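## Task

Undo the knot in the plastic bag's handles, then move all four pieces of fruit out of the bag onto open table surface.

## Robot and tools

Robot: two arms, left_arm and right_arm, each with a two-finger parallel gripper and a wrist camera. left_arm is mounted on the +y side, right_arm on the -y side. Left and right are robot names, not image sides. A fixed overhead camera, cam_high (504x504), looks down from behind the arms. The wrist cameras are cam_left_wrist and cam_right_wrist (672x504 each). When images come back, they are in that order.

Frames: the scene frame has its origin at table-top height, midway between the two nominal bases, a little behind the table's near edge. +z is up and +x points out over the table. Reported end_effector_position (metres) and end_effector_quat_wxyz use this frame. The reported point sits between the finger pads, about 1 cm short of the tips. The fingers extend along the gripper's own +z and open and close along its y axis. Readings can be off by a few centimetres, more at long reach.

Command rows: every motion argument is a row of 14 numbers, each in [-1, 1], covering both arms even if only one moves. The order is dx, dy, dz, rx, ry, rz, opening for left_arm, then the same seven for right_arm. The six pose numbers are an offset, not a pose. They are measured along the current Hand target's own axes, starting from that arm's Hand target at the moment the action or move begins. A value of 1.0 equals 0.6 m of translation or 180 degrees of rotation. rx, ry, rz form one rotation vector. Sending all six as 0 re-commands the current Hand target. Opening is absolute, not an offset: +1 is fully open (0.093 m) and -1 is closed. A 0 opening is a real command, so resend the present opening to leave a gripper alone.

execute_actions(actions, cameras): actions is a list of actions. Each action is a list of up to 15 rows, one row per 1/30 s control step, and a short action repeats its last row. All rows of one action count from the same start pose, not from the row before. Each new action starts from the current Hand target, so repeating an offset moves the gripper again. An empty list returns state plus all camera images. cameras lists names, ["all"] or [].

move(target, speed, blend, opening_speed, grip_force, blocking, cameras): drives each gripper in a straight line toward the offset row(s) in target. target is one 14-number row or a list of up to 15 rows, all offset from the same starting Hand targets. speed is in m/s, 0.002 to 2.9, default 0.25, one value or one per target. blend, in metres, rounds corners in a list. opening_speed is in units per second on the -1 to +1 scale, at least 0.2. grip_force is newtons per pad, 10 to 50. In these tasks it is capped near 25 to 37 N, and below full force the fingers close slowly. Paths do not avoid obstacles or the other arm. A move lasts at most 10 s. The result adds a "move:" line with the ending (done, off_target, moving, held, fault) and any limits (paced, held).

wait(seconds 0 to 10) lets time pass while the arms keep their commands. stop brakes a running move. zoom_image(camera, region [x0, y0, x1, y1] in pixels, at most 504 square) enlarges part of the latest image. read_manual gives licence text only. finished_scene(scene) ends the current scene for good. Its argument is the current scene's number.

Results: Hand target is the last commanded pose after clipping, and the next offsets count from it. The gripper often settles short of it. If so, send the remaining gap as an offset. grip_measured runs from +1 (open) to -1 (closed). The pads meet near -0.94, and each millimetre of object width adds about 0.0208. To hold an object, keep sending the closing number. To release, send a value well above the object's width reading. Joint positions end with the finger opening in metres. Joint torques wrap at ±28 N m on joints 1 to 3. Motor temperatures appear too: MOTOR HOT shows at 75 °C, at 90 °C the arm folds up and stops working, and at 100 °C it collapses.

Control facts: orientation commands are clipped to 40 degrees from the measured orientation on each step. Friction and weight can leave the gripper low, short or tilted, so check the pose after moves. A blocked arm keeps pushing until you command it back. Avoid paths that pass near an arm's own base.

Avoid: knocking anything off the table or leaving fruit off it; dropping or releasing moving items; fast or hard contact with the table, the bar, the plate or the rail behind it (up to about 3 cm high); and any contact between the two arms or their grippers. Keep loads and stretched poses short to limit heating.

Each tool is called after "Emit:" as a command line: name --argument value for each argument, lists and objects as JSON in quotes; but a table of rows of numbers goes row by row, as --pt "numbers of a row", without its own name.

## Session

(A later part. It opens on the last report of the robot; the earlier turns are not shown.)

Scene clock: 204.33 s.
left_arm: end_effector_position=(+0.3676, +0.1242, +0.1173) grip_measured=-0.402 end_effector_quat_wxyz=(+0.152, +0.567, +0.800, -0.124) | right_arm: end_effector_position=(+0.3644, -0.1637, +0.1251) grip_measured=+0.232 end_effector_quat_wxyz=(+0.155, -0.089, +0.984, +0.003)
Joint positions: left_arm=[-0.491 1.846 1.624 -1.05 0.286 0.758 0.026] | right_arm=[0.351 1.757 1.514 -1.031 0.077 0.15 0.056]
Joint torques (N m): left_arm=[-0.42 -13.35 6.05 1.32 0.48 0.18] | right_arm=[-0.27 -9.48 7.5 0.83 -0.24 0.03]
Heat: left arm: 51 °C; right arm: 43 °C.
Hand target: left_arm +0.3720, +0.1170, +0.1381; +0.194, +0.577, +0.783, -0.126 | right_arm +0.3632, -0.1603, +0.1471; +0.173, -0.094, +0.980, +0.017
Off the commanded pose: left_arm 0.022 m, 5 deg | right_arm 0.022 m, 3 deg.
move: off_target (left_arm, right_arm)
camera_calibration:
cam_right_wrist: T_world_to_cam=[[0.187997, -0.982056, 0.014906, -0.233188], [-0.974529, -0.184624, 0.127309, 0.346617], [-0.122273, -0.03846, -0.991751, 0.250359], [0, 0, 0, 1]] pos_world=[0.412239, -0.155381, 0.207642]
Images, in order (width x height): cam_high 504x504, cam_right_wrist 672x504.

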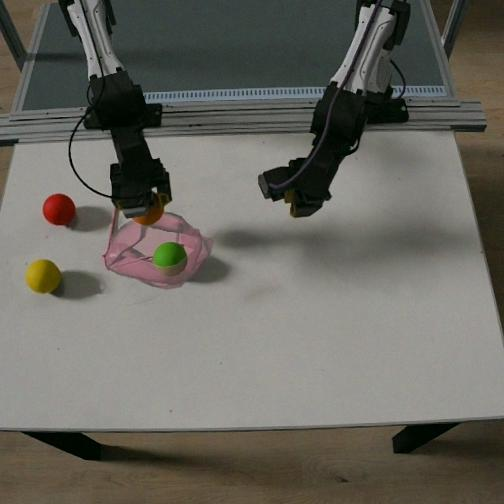

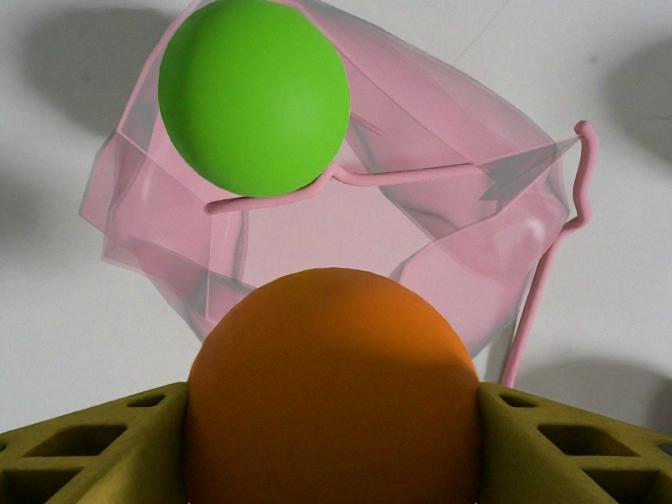

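Emit:
move --pt "0 0 0 0 0 0 -0.4 0.165 -0.161 -0.06 0 0 0 0.08" --pt "0 0 0 0 0 0 -0.4 0.213 -0.161 0.07 0 0 0 0.08" --speed '[0.15,0.08]' --cameras '["cam_high","cam_right_wrist"]'

Scene clock: 207.97 s.
left_arm: end_effector_position=(+0.3676, +0.1242, +0.1173) grip_measured=-0.402 end_effector_quat_wxyz=(+0.152, +0.567, +0.800, -0.124) | right_arm: end_effector_position=(+0.2736, -0.2778, +0.0623) grip_measured=+0.232 end_effector_quat_wxyz=(+0.162, -0.089, +0.983, +0.009)
Joint positions: left_arm=[-0.491 1.846 1.624 -1.05 0.286 0.758 0.026] | right_arm=[0.002 1.349 0.862 -0.765 -0.04 -0.181 0.056]
Joint torques (N m): left_arm=[-0.47 -13.26 5.78 1.34 0.48 0.21] | right_arm=[-0.79 -3.69 5 1.41 -0.33 0]
Heat: left arm: 51 °C; right arm: 43 °C.
Hand target: left_arm +0.3720, +0.1170, +0.1381; +0.194, +0.577, +0.783, -0.126 | right_arm +0.2778, -0.2753, +0.0639; +0.173, -0.094, +0.980, +0.017
Off the commanded pose: left_arm 0.022 m, 5 deg | right_arm 0.005 m, 2 deg.
move: off_target (left_arm)
camera_calibration:
cam_right_wrist: T_world_to_cam=[[0.189348, -0.981899, 0.00476846, -0.327041], [-0.975832, -0.187634, 0.112002, 0.245518], [-0.10908, -0.0258605, -0.993697, 0.172553], [0, 0, 0, 1]] pos_world=[0.32033, -0.270591, 0.145526]
Images, in order (width x height): cam_high 504x504, cam_right_wrist 672x504.

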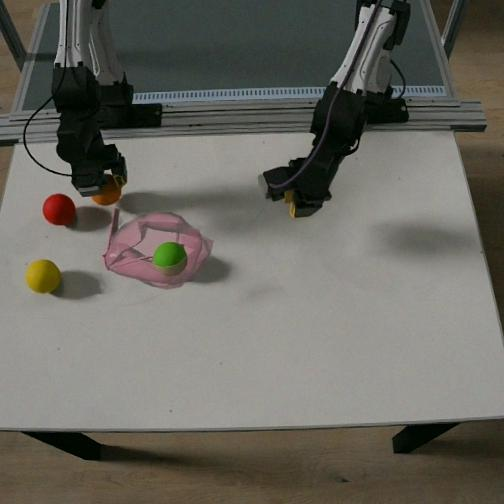

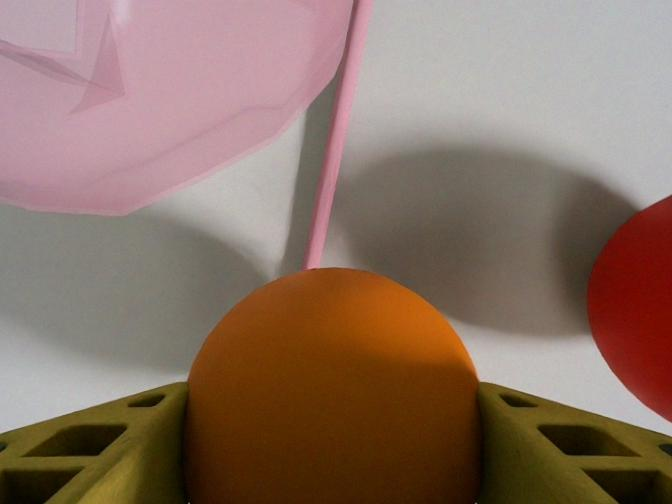

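Emit:
move --pt "0 0 0 0 0 0 -0.4 0.054 0.011 -0.02 0 0 0 0.08" --pt "0 0 0 0 0 0 -0.4 0.062 0.011 0.002 0 0 0 0.08" --speed 0.08 --cameras '["cam_right_wrist"]'

Scene clock: 209.67 s.
left_arm: end_effector_position=(+0.3676, +0.1242, +0.1173) grip_measured=-0.402 end_effector_quat_wxyz=(+0.152, +0.567, +0.800, -0.124) | right_arm: end_effector_position=(+0.2390, -0.2782, +0.0482) grip_measured=+0.232 end_effector_quat_wxyz=(+0.160, -0.088, +0.983, +0.010)
Joint positions: left_arm=[-0.491 1.846 1.624 -1.05 0.286 0.758 0.026] | right_arm=[-0.003 1.22 0.716 -0.753 -0.043 -0.184 0.056]
Joint torques (N m): left_arm=[-0.51 -13.2 5.94 1.36 0.51 0.18] | right_arm=[-0.57 -3.28 4.82 1.41 -0.28 0.04]
Heat: left arm: 51 °C; right arm: 43 °C.
Hand target: left_arm +0.3720, +0.1170, +0.1381; +0.194, +0.577, +0.783, -0.126 | right_arm +0.2427, -0.2754, +0.0501; +0.173, -0.094, +0.980, +0.017
Off the commanded pose: left_arm 0.022 m, 5 deg | right_arm 0.005 m, 2 deg.
move: off_target (left_arm)
camera_calibration:
cam_right_wrist: T_world_to_cam=[[0.188259, -0.982117, 0.00222037, -0.320483], [-0.975566, -0.186741, 0.115754, 0.213211], [-0.113269, -0.0239578, -0.993275, 0.156239], [0, 0, 0, 1]] pos_world=[0.286032, -0.271193, 0.13122]
Images, in order (width x height): cam_right_wrist 672x504.

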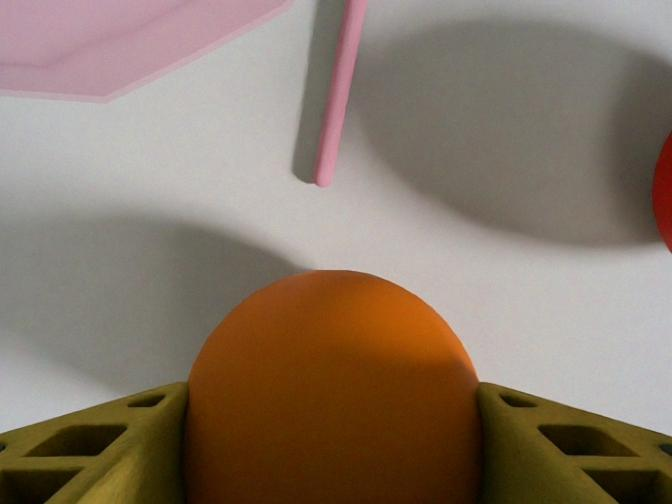

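Emit:
move --pt "0 0 0 0 0 0 -0.4 0 0 0 0 0 0 0.6" --pt "0 0 0 0 0 0 -0.4 -0.057 0 -0.157 0 0 0 0.6" --pt "0 0 0 0 0 0 -0.4 -0.326 0.2075 -0.059 0 0 0 0.8" --speed '[0.1,0.12,0.2]' --opening_speed 0.5 --cameras '["cam_right_wrist"]'

Scene clock: 215.80 s.
left_arm: end_effector_position=(+0.3676, +0.1242, +0.1173) grip_measured=-0.402 end_effector_quat_wxyz=(+0.152, +0.567, +0.800, -0.124) | right_arm: end_effector_position=(+0.3861, -0.1203, +0.1477) grip_measured=+0.797 end_effector_quat_wxyz=(+0.175, -0.099, +0.979, +0.026)
Joint positions: left_arm=[-0.491 1.846 1.624 -1.05 0.286 0.758 0.026] | right_arm=[0.425 1.856 1.711 -1.081 0.064 0.203 0.083]
Joint torques (N m): left_arm=[-0.39 -13.23 5.96 1.3 0.49 0.17] | right_arm=[0.23 -6.31 7.53 0.89 0.16 0.28]
Heat: left arm: 51 °C; right arm: 42 °C.
Hand target: left_arm +0.3720, +0.1170, +0.1381; +0.194, +0.577, +0.783, -0.126 | right_arm +0.3875, -0.1204, +0.1503; +0.173, -0.094, +0.980, +0.017
Off the commanded pose: left_arm 0.022 m, 5 deg | right_arm 0.003 m, 1 deg.
move: off_target (left_arm)
camera_calibration:
cam_right_wrist: T_world_to_cam=[[0.214958, -0.97636, -0.0226652, -0.199301], [-0.972975, -0.216101, 0.0813673, 0.375342], [-0.0843418, 0.00456215, -0.996426, 0.268196], [0, 0, 0, 1]] pos_world=[0.43066, -0.114701, 0.232179]
Images, in order (width x height): cam_right_wrist 672x504.

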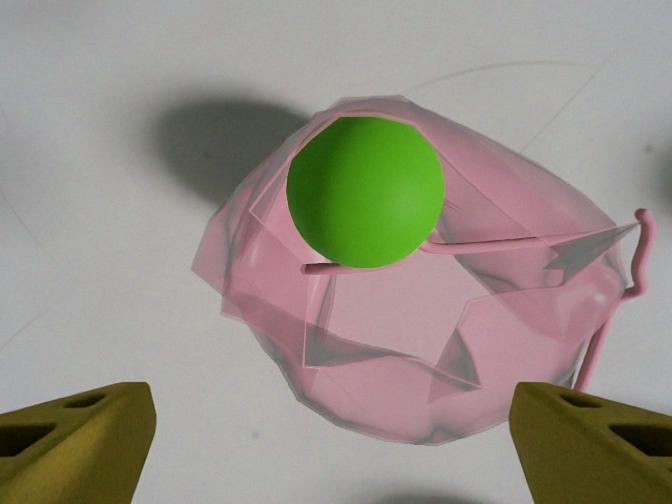

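Emit:
move --target '[0,0,0,0,0,0,-0.4,-0.031,-0.008,0.11,0,0,0,0.76]' --speed 0.12 --cameras '["cam_right_wrist"]'

Scene clock: 217.43 s.
left_arm: end_effector_position=(+0.3676, +0.1242, +0.1173) grip_measured=-0.402 end_effector_quat_wxyz=(+0.152, +0.567, +0.800, -0.124) | right_arm: end_effector_position=(+0.4201, -0.1203, +0.0937) grip_measured=+0.763 end_effector_quat_wxyz=(+0.162, -0.089, +0.983, +0.018)
Joint positions: left_arm=[-0.491 1.846 1.624 -1.05 0.286 0.758 0.026] | right_arm=[0.394 2.007 1.711 -0.959 0.064 0.195 0.082]
Joint torques (N m): left_arm=[-0.38 -13.24 5.91 1.35 0.5 0.16] | right_arm=[-0.25 -7.62 6.38 1.37 0.06 -0.01]
Heat: left arm: 51 °C; right arm: 42 °C.
Hand target: left_arm +0.3720, +0.1170, +0.1381; +0.194, +0.577, +0.783, -0.126 | right_arm +0.4277, -0.1175, +0.0946; +0.173, -0.094, +0.980, +0.017
Off the commanded pose: left_arm 0.022 m, 5 deg | right_arm 0.008 m, 1 deg.
move: off_target (left_arm)
camera_calibration:
cam_right_wrist: T_world_to_cam=[[0.192757, -0.981143, -0.0142759, -0.199825], [-0.975049, -0.193152, 0.10942, 0.413815], [-0.110114, -0.00717173, -0.993893, 0.226404], [0, 0, 0, 1]] pos_world=[0.466938, -0.114504, 0.176889]
Images, in order (width x height): cam_right_wrist 672x504.

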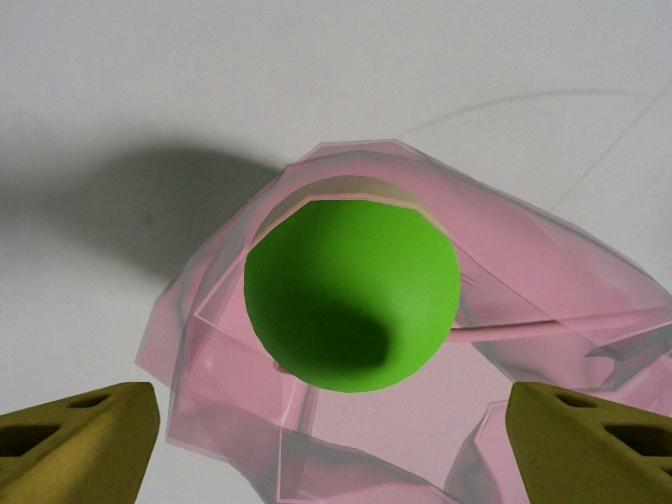

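Emit:
move --target '[0,0,0,0,0,0,-0.4,0.008,-0.004,0.08,0,0,0,0.7]' --speed 0.06 --cameras '["cam_right_wrist"]'

Scene clock: 219.17 s.
left_arm: end_effector_position=(+0.3676, +0.1242, +0.1173) grip_measured=-0.402 end_effector_quat_wxyz=(+0.152, +0.567, +0.800, -0.124) | right_arm: end_effector_position=(+0.4364, -0.1174, +0.0540) grip_measured=+0.703 end_effector_quat_wxyz=(+0.172, -0.090, +0.981, +0.020)
Joint positions: left_arm=[-0.491 1.846 1.624 -1.05 0.286 0.758 0.026] | right_arm=[0.387 2.073 1.644 -0.806 0.064 0.184 0.079]
Joint torques (N m): left_arm=[-0.54 -13.2 5.9 1.33 0.5 0.13] | right_arm=[-0.42 -7.61 4.98 1.44 0.02 0.02]
Heat: left arm: 51 °C; right arm: 42 °C.
Hand target: left_arm +0.3720, +0.1170, +0.1381; +0.194, +0.577, +0.783, -0.126 | right_arm +0.4398, -0.1176, +0.0478; +0.173, -0.094, +0.980, +0.017
Off the commanded pose: left_arm 0.022 m, 5 deg | right_arm 0.007 m, 1 deg.
move: off_target (left_arm)
camera_calibration:
cam_right_wrist: T_world_to_cam=[[0.195656, -0.980567, -0.014363, -0.201862], [-0.976437, -0.19615, 0.0899787, 0.435817], [-0.0910474, -0.00358027, -0.99584, 0.181061], [0, 0, 0, 1]] pos_world=[0.481528, -0.111806, 0.138194]
Images, in order (width x height): cam_right_wrist 672x504.

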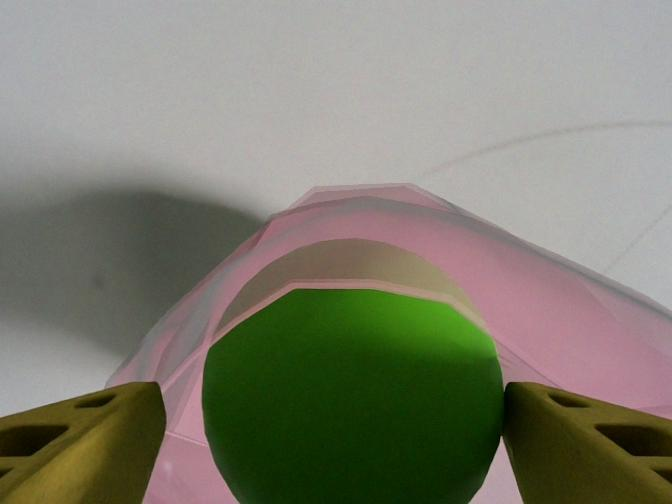

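Emit:
move --pt "0 0 0 0 0 0 -0.4 0 -0.009 -0.01 0 0 0 0.74" --pt "0 0 0 0 0 0 -0.4 0 -0.009 0.006 0 0 0 0.72" --speed 0.05 --cameras '["cam_right_wrist"]'

Emit:
zoom_image --camera "cam_right_wrist" --region '[60, 200, 360, 500]'

Scene clock: 222.17 s.
left_arm: end_effector_position=(+0.3676, +0.1242, +0.1173) grip_measured=-0.402 end_effector_quat_wxyz=(+0.152, +0.567, +0.800, -0.124) | right_arm: end_effector_position=(+0.4398, -0.1231, +0.0530) grip_measured=+0.723 end_effector_quat_wxyz=(+0.175, -0.089, +0.980, +0.018)
Joint positions: left_arm=[-0.491 1.846 1.624 -1.05 0.286 0.758 0.026] | right_arm=[0.373 2.073 1.638 -0.793 0.064 0.171 0.08]
Joint torques (N m): left_arm=[-0.38 -13.18 5.97 1.37 0.51 0.15] | right_arm=[-0.42 -7.39 4.83 1.4 -0.01 0]
Heat: left arm: 51 °C; right arm: 42 °C.
Hand target: left_arm +0.3720, +0.1170, +0.1381; +0.194, +0.577, +0.783, -0.126 | right_arm +0.4420, -0.1226, +0.0444; +0.173, -0.094, +0.980, +0.017
Off the commanded pose: left_arm 0.022 m, 5 deg | right_arm 0.009 m, 1 deg.
move: off_target (left_arm)
camera_calibration:
cam_right_wrist: T_world_to_cam=[[0.193687, -0.980998, -0.0113373, -0.207441], [-0.977459, -0.193952, 0.0834114, 0.439259], [-0.0840253, -0.0050739, -0.996451, 0.177121], [0, 0, 0, 1]] pos_world=[0.484418, -0.117406, 0.137501]
Images, in order (width x height): cam_right_wrist 672x504.

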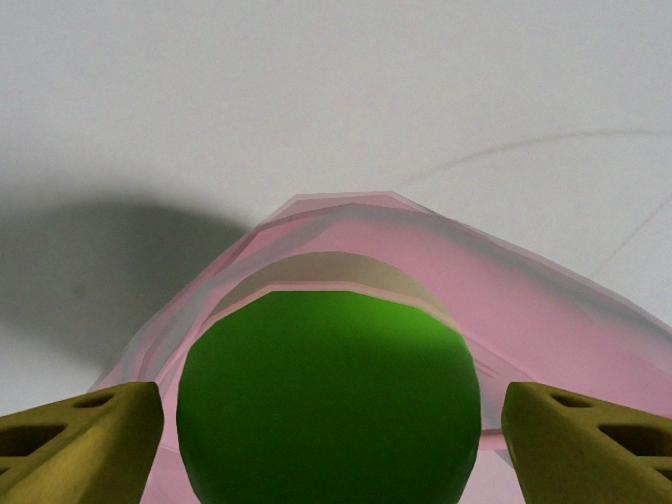

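Scaled by 1.680 from the camera's 672x504 image, which has a finer 960x720 frame.

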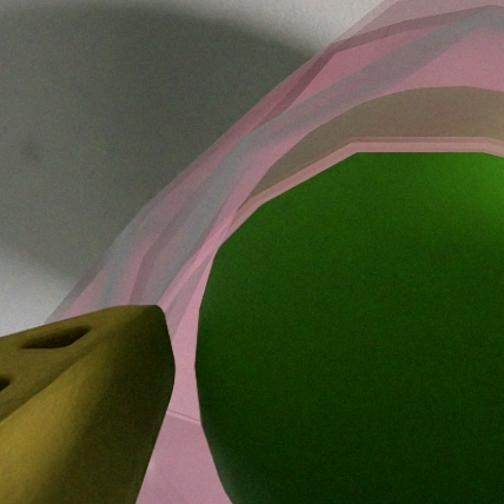

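Emit:
move --target '[0,0,0,0,0,0,-0.4,0,0,0,0,0,0,0.1]' --opening_speed 0.6

Emit:
move --target '[0,0,0,0,0,0,-0.4,-0.06,0,-0.168,0,0,0,0.08]' --speed 0.1 --cameras '["cam_high","cam_right_wrist","cam_left_wrist"]'

Scene clock: 223.80 s.
left_arm: end_effector_position=(+0.3676, +0.1242, +0.1173) grip_measured=-0.402 end_effector_quat_wxyz=(+0.152, +0.567, +0.800, -0.124) | right_arm: end_effector_position=(+0.4400, -0.1230, +0.0531) grip_measured=+0.193 end_effector_quat_wxyz=(+0.175, -0.089, +0.980, +0.018)
Joint positions: left_arm=[-0.491 1.846 1.624 -1.05 0.286 0.758 0.026] | right_arm=[0.373 2.073 1.638 -0.792 0.064 0.171 0.054]
Joint torques (N m): left_arm=[-0.4 -13.27 5.91 1.34 0.52 0.18] | right_arm=[-0.53 -7.46 4.82 1.38 0.01 0.01]
Heat: left arm: 51 °C; right arm: 42 °C.
Hand target: left_arm +0.3720, +0.1170, +0.1381; +0.194, +0.577, +0.783, -0.126 | right_arm +0.4420, -0.1226, +0.0445; +0.173, -0.094, +0.980, +0.017
Off the commanded pose: left_arm 0.022 m, 5 deg | right_arm 0.009 m, 1 deg.
move: off_target (left_arm)

Scene clock: 225.80 s.
left_arm: end_effector_position=(+0.3676, +0.1242, +0.1173) grip_measured=-0.402 end_effector_quat_wxyz=(+0.152, +0.567, +0.800, -0.124) | right_arm: end_effector_position=(+0.4406, -0.1234, +0.1503) grip_measured=+0.193 end_effector_quat_wxyz=(+0.177, -0.089, +0.980, +0.019)
Joint positions: left_arm=[-0.491 1.846 1.624 -1.05 0.286 0.758 0.026] | right_arm=[0.373 2.073 2.024 -1.175 0.064 0.171 0.054]
Joint torques (N m): left_arm=[-0.38 -13.44 5.83 1.34 0.52 0.16] | right_arm=[-0.2 -7.53 7.45 0.94 0 0.04]
Heat: left arm: 51 °C; right arm: 42 °C.
Hand target: left_arm +0.3720, +0.1170, +0.1381; +0.194, +0.577, +0.783, -0.126 | right_arm +0.4415, -0.1227, +0.1515; +0.173, -0.094, +0.980, +0.017
Off the commanded pose: left_arm 0.022 m, 5 deg | right_arm 0.002 m, 1 deg.
move: off_target (left_arm)
camera_calibration:
cam_left_wrist: T_world_to_cam=[[-0.942709, -0.333298, 0.0145458, 0.388981], [-0.331829, 0.941275, 0.0623832, 0.0319448], [-0.0344838, 0.0539825, -0.997946, 0.205166], [0, 0, 0, 1]] pos_world=[0.384371, 0.0885024, 0.197094]
cam_right_wrist: T_world_to_cam=[[0.194112, -0.980906, -0.0119885, -0.206947], [-0.977742, -0.194449, 0.0788088, 0.432577], [-0.0796352, -0.00357613, -0.996818, 0.27244], [0, 0, 0, 1]] pos_world=[0.484815, -0.117907, 0.235001]

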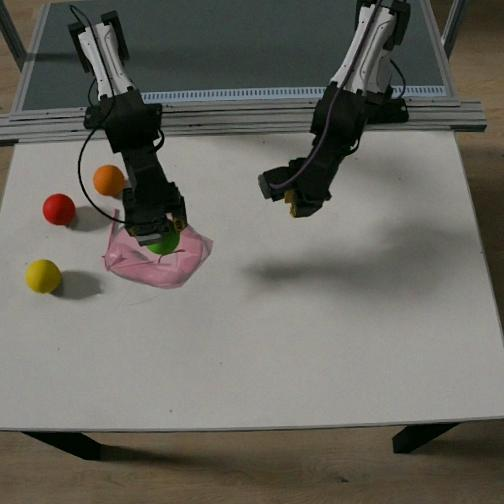

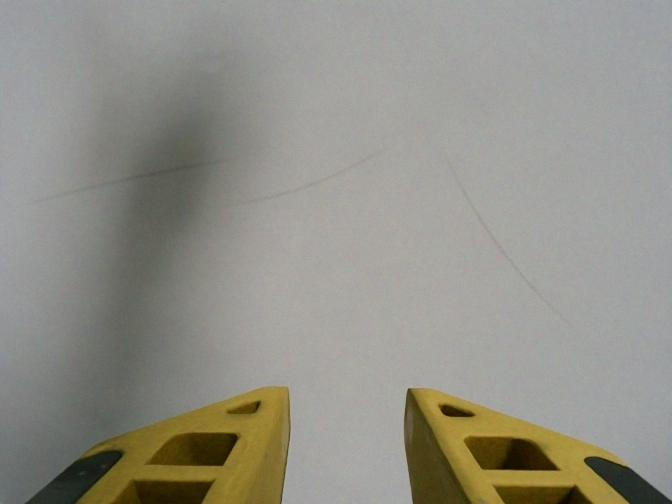

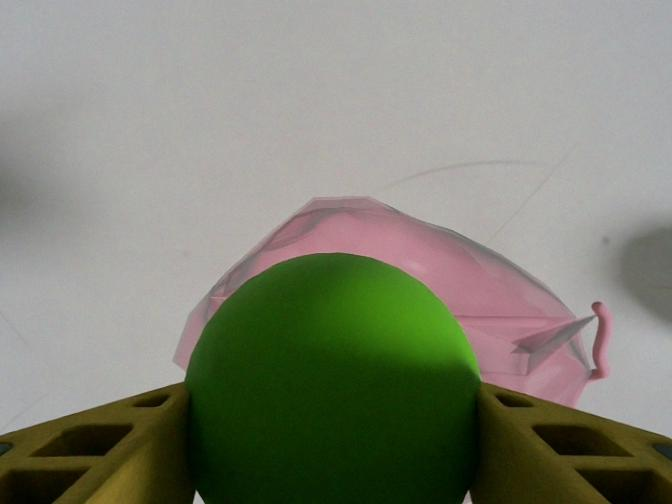

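Emit:
move --target '[0.083,0.053,-0.19,0,0,0,-0.4,0,0,0,0,0,0,0.08]'

Emit:
move --pt "0 0 0 0 0 0 -0.4 -0.009 0.312 0.003 0 0 0 0.08" --pt "0 0 0 0 0 0 -0.4 0.042 0.312 0.144 0 0 0 0.08" --speed '[0.15,0.08]' --cameras '["cam_high","cam_right_wrist"]'

Scene clock: 227.63 s.
left_arm: end_effector_position=(+0.3757, +0.2194, +0.2064) grip_measured=-0.402 end_effector_quat_wxyz=(+0.186, +0.569, +0.792, -0.119) | right_arm: end_effector_position=(+0.4405, -0.1234, +0.1503) grip_measured=+0.193 end_effector_quat_wxyz=(+0.177, -0.089, +0.980, +0.019)
Joint positions: left_arm=[-0.218 1.777 1.883 -1.4 0.377 1.037 0.026] | right_arm=[0.373 2.073 2.024 -1.175 0.064 0.171 0.054]
Joint torques (N m): left_arm=[-0.31 -8.55 8.42 0.55 0.56 0.15] | right_arm=[-0.34 -7.58 7.51 0.93 0.01 0.06]
Heat: left arm: 51 °C; right arm: 42 °C.
Hand target: left_arm +0.3713, +0.2173, +0.2183; +0.194, +0.577, +0.783, -0.126 | right_arm +0.4414, -0.1228, +0.1515; +0.173, -0.094, +0.980, +0.017
Off the commanded pose: left_arm 0.013 m, 2 deg | right_arm 0.002 m, 1 deg.
move: off_target (left_arm)

Scene clock: 231.30 s.
left_arm: end_effector_position=(+0.3756, +0.2194, +0.2063) grip_measured=-0.402 end_effector_quat_wxyz=(+0.186, +0.570, +0.792, -0.119) | right_arm: end_effector_position=(+0.4031, +0.0569, +0.0486) grip_measured=+0.193 end_effector_quat_wxyz=(+0.145, -0.105, +0.984, -0.001)
Joint positions: left_arm=[-0.218 1.777 1.883 -1.4 0.377 1.037 0.026] | right_arm=[0.753 2.475 2.311 -1.18 0.176 0.511 0.054]
Joint torques (N m): left_arm=[-0.32 -8.44 8.31 0.56 0.58 0.13] | right_arm=[-0.49 -13.34 4 1.56 0.16 0.24]
Heat: left arm: 51 °C; right arm: 43 °C.
Hand target: left_arm +0.3713, +0.2173, +0.2183; +0.194, +0.577, +0.783, -0.126 | right_arm +0.4115, +0.0621, +0.0617; +0.173, -0.094, +0.980, +0.017
Off the commanded pose: left_arm 0.013 m, 2 deg | right_arm 0.016 m, 4 deg.
elbow stopped short (right arm): the move would have taken joint 3 (elbow) straighter than the controller allows.
move: off_target (left_arm, right_arm)
camera_calibration:
cam_right_wrist: T_world_to_cam=[[0.219186, -0.975367, 0.0248537, -0.0361705], [-0.965719, -0.213246, 0.148028, 0.431928], [-0.139082, -0.0564474, -0.988671, 0.195307], [0, 0, 0, 1]] pos_world=[0.452213, 0.067852, 0.130056]
Images, in order (width x height): cam_high 504x504, cam_right_wrist 672x504.

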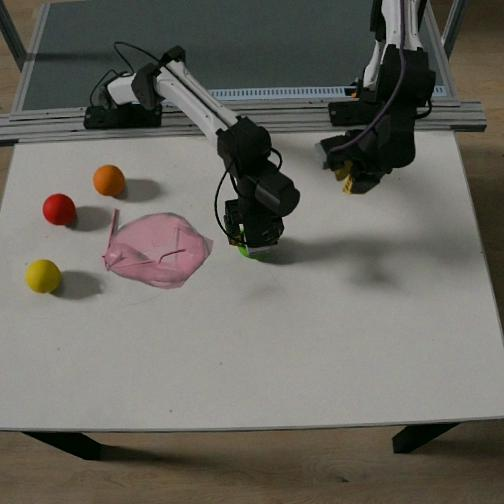

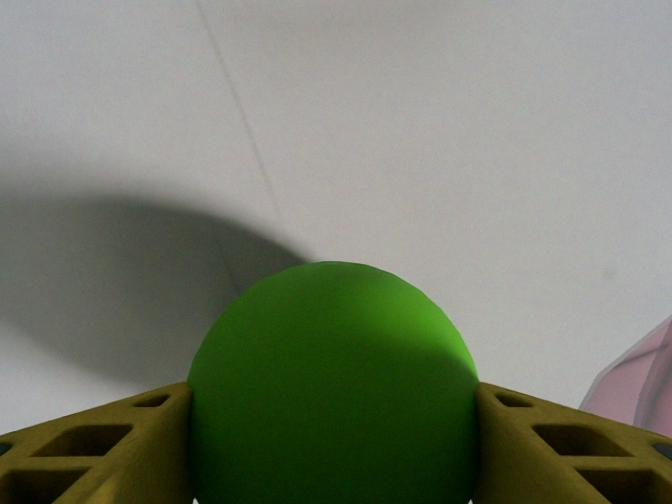

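Emit:
move --pt "0 0 0 0 0 0 -0.4 0 0 0 0 0 0 0.6" --pt "0 0 0 0 0 0 -0.4 0 0 -0.2 0 0 0 0.6" --opening_speed 0.4 --speed 0.1 --cameras '["cam_high"]'

Scene clock: 236.00 s.
left_arm: end_effector_position=(+0.3756, +0.2194, +0.2063) grip_measured=-0.402 end_effector_quat_wxyz=(+0.186, +0.570, +0.792, -0.119) | right_arm: end_effector_position=(+0.3758, +0.0569, +0.1603) grip_measured=+0.597 end_effector_quat_wxyz=(+0.172, -0.099, +0.980, +0.023)
Joint positions: left_arm=[-0.218 1.777 1.883 -1.4 0.377 1.037 0.026] | right_arm=[0.792 2.442 2.699 -1.535 0.181 0.554 0.074]
Joint torques (N m): left_arm=[-0.32 -8.43 8.5 0.54 0.57 0.17] | right_arm=[0.66 -12.03 5.81 0.74 0.27 0.29]
Heat: left arm: 50 °C; right arm: 45 °C.
Hand target: left_arm +0.3713, +0.2173, +0.2183; +0.194, +0.577, +0.783, -0.126 | right_arm +0.3712, +0.0542, +0.1745; +0.173, -0.094, +0.980, +0.017
Off the commanded pose: left_arm 0.013 m, 2 deg | right_arm 0.015 m, 1 deg.
joint sent to its limit (right arm) — joint 4 (wrist pitch), lower limit. The joint targets are off in position, not in orientation.
move: off_target (left_arm, right_arm)
Images, in order (width x height): cam_high 504x504.

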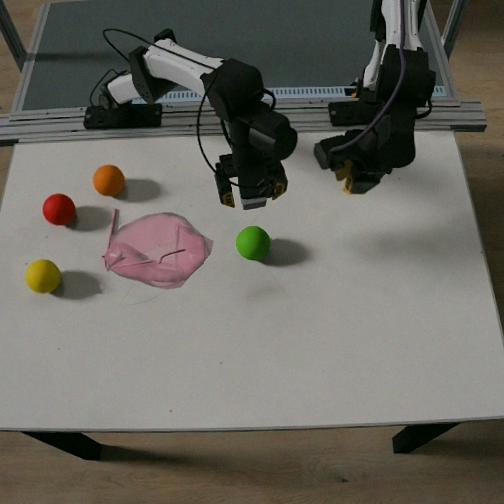

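Emit:
finished_scene --scene 2

The scene is finished: the task was done.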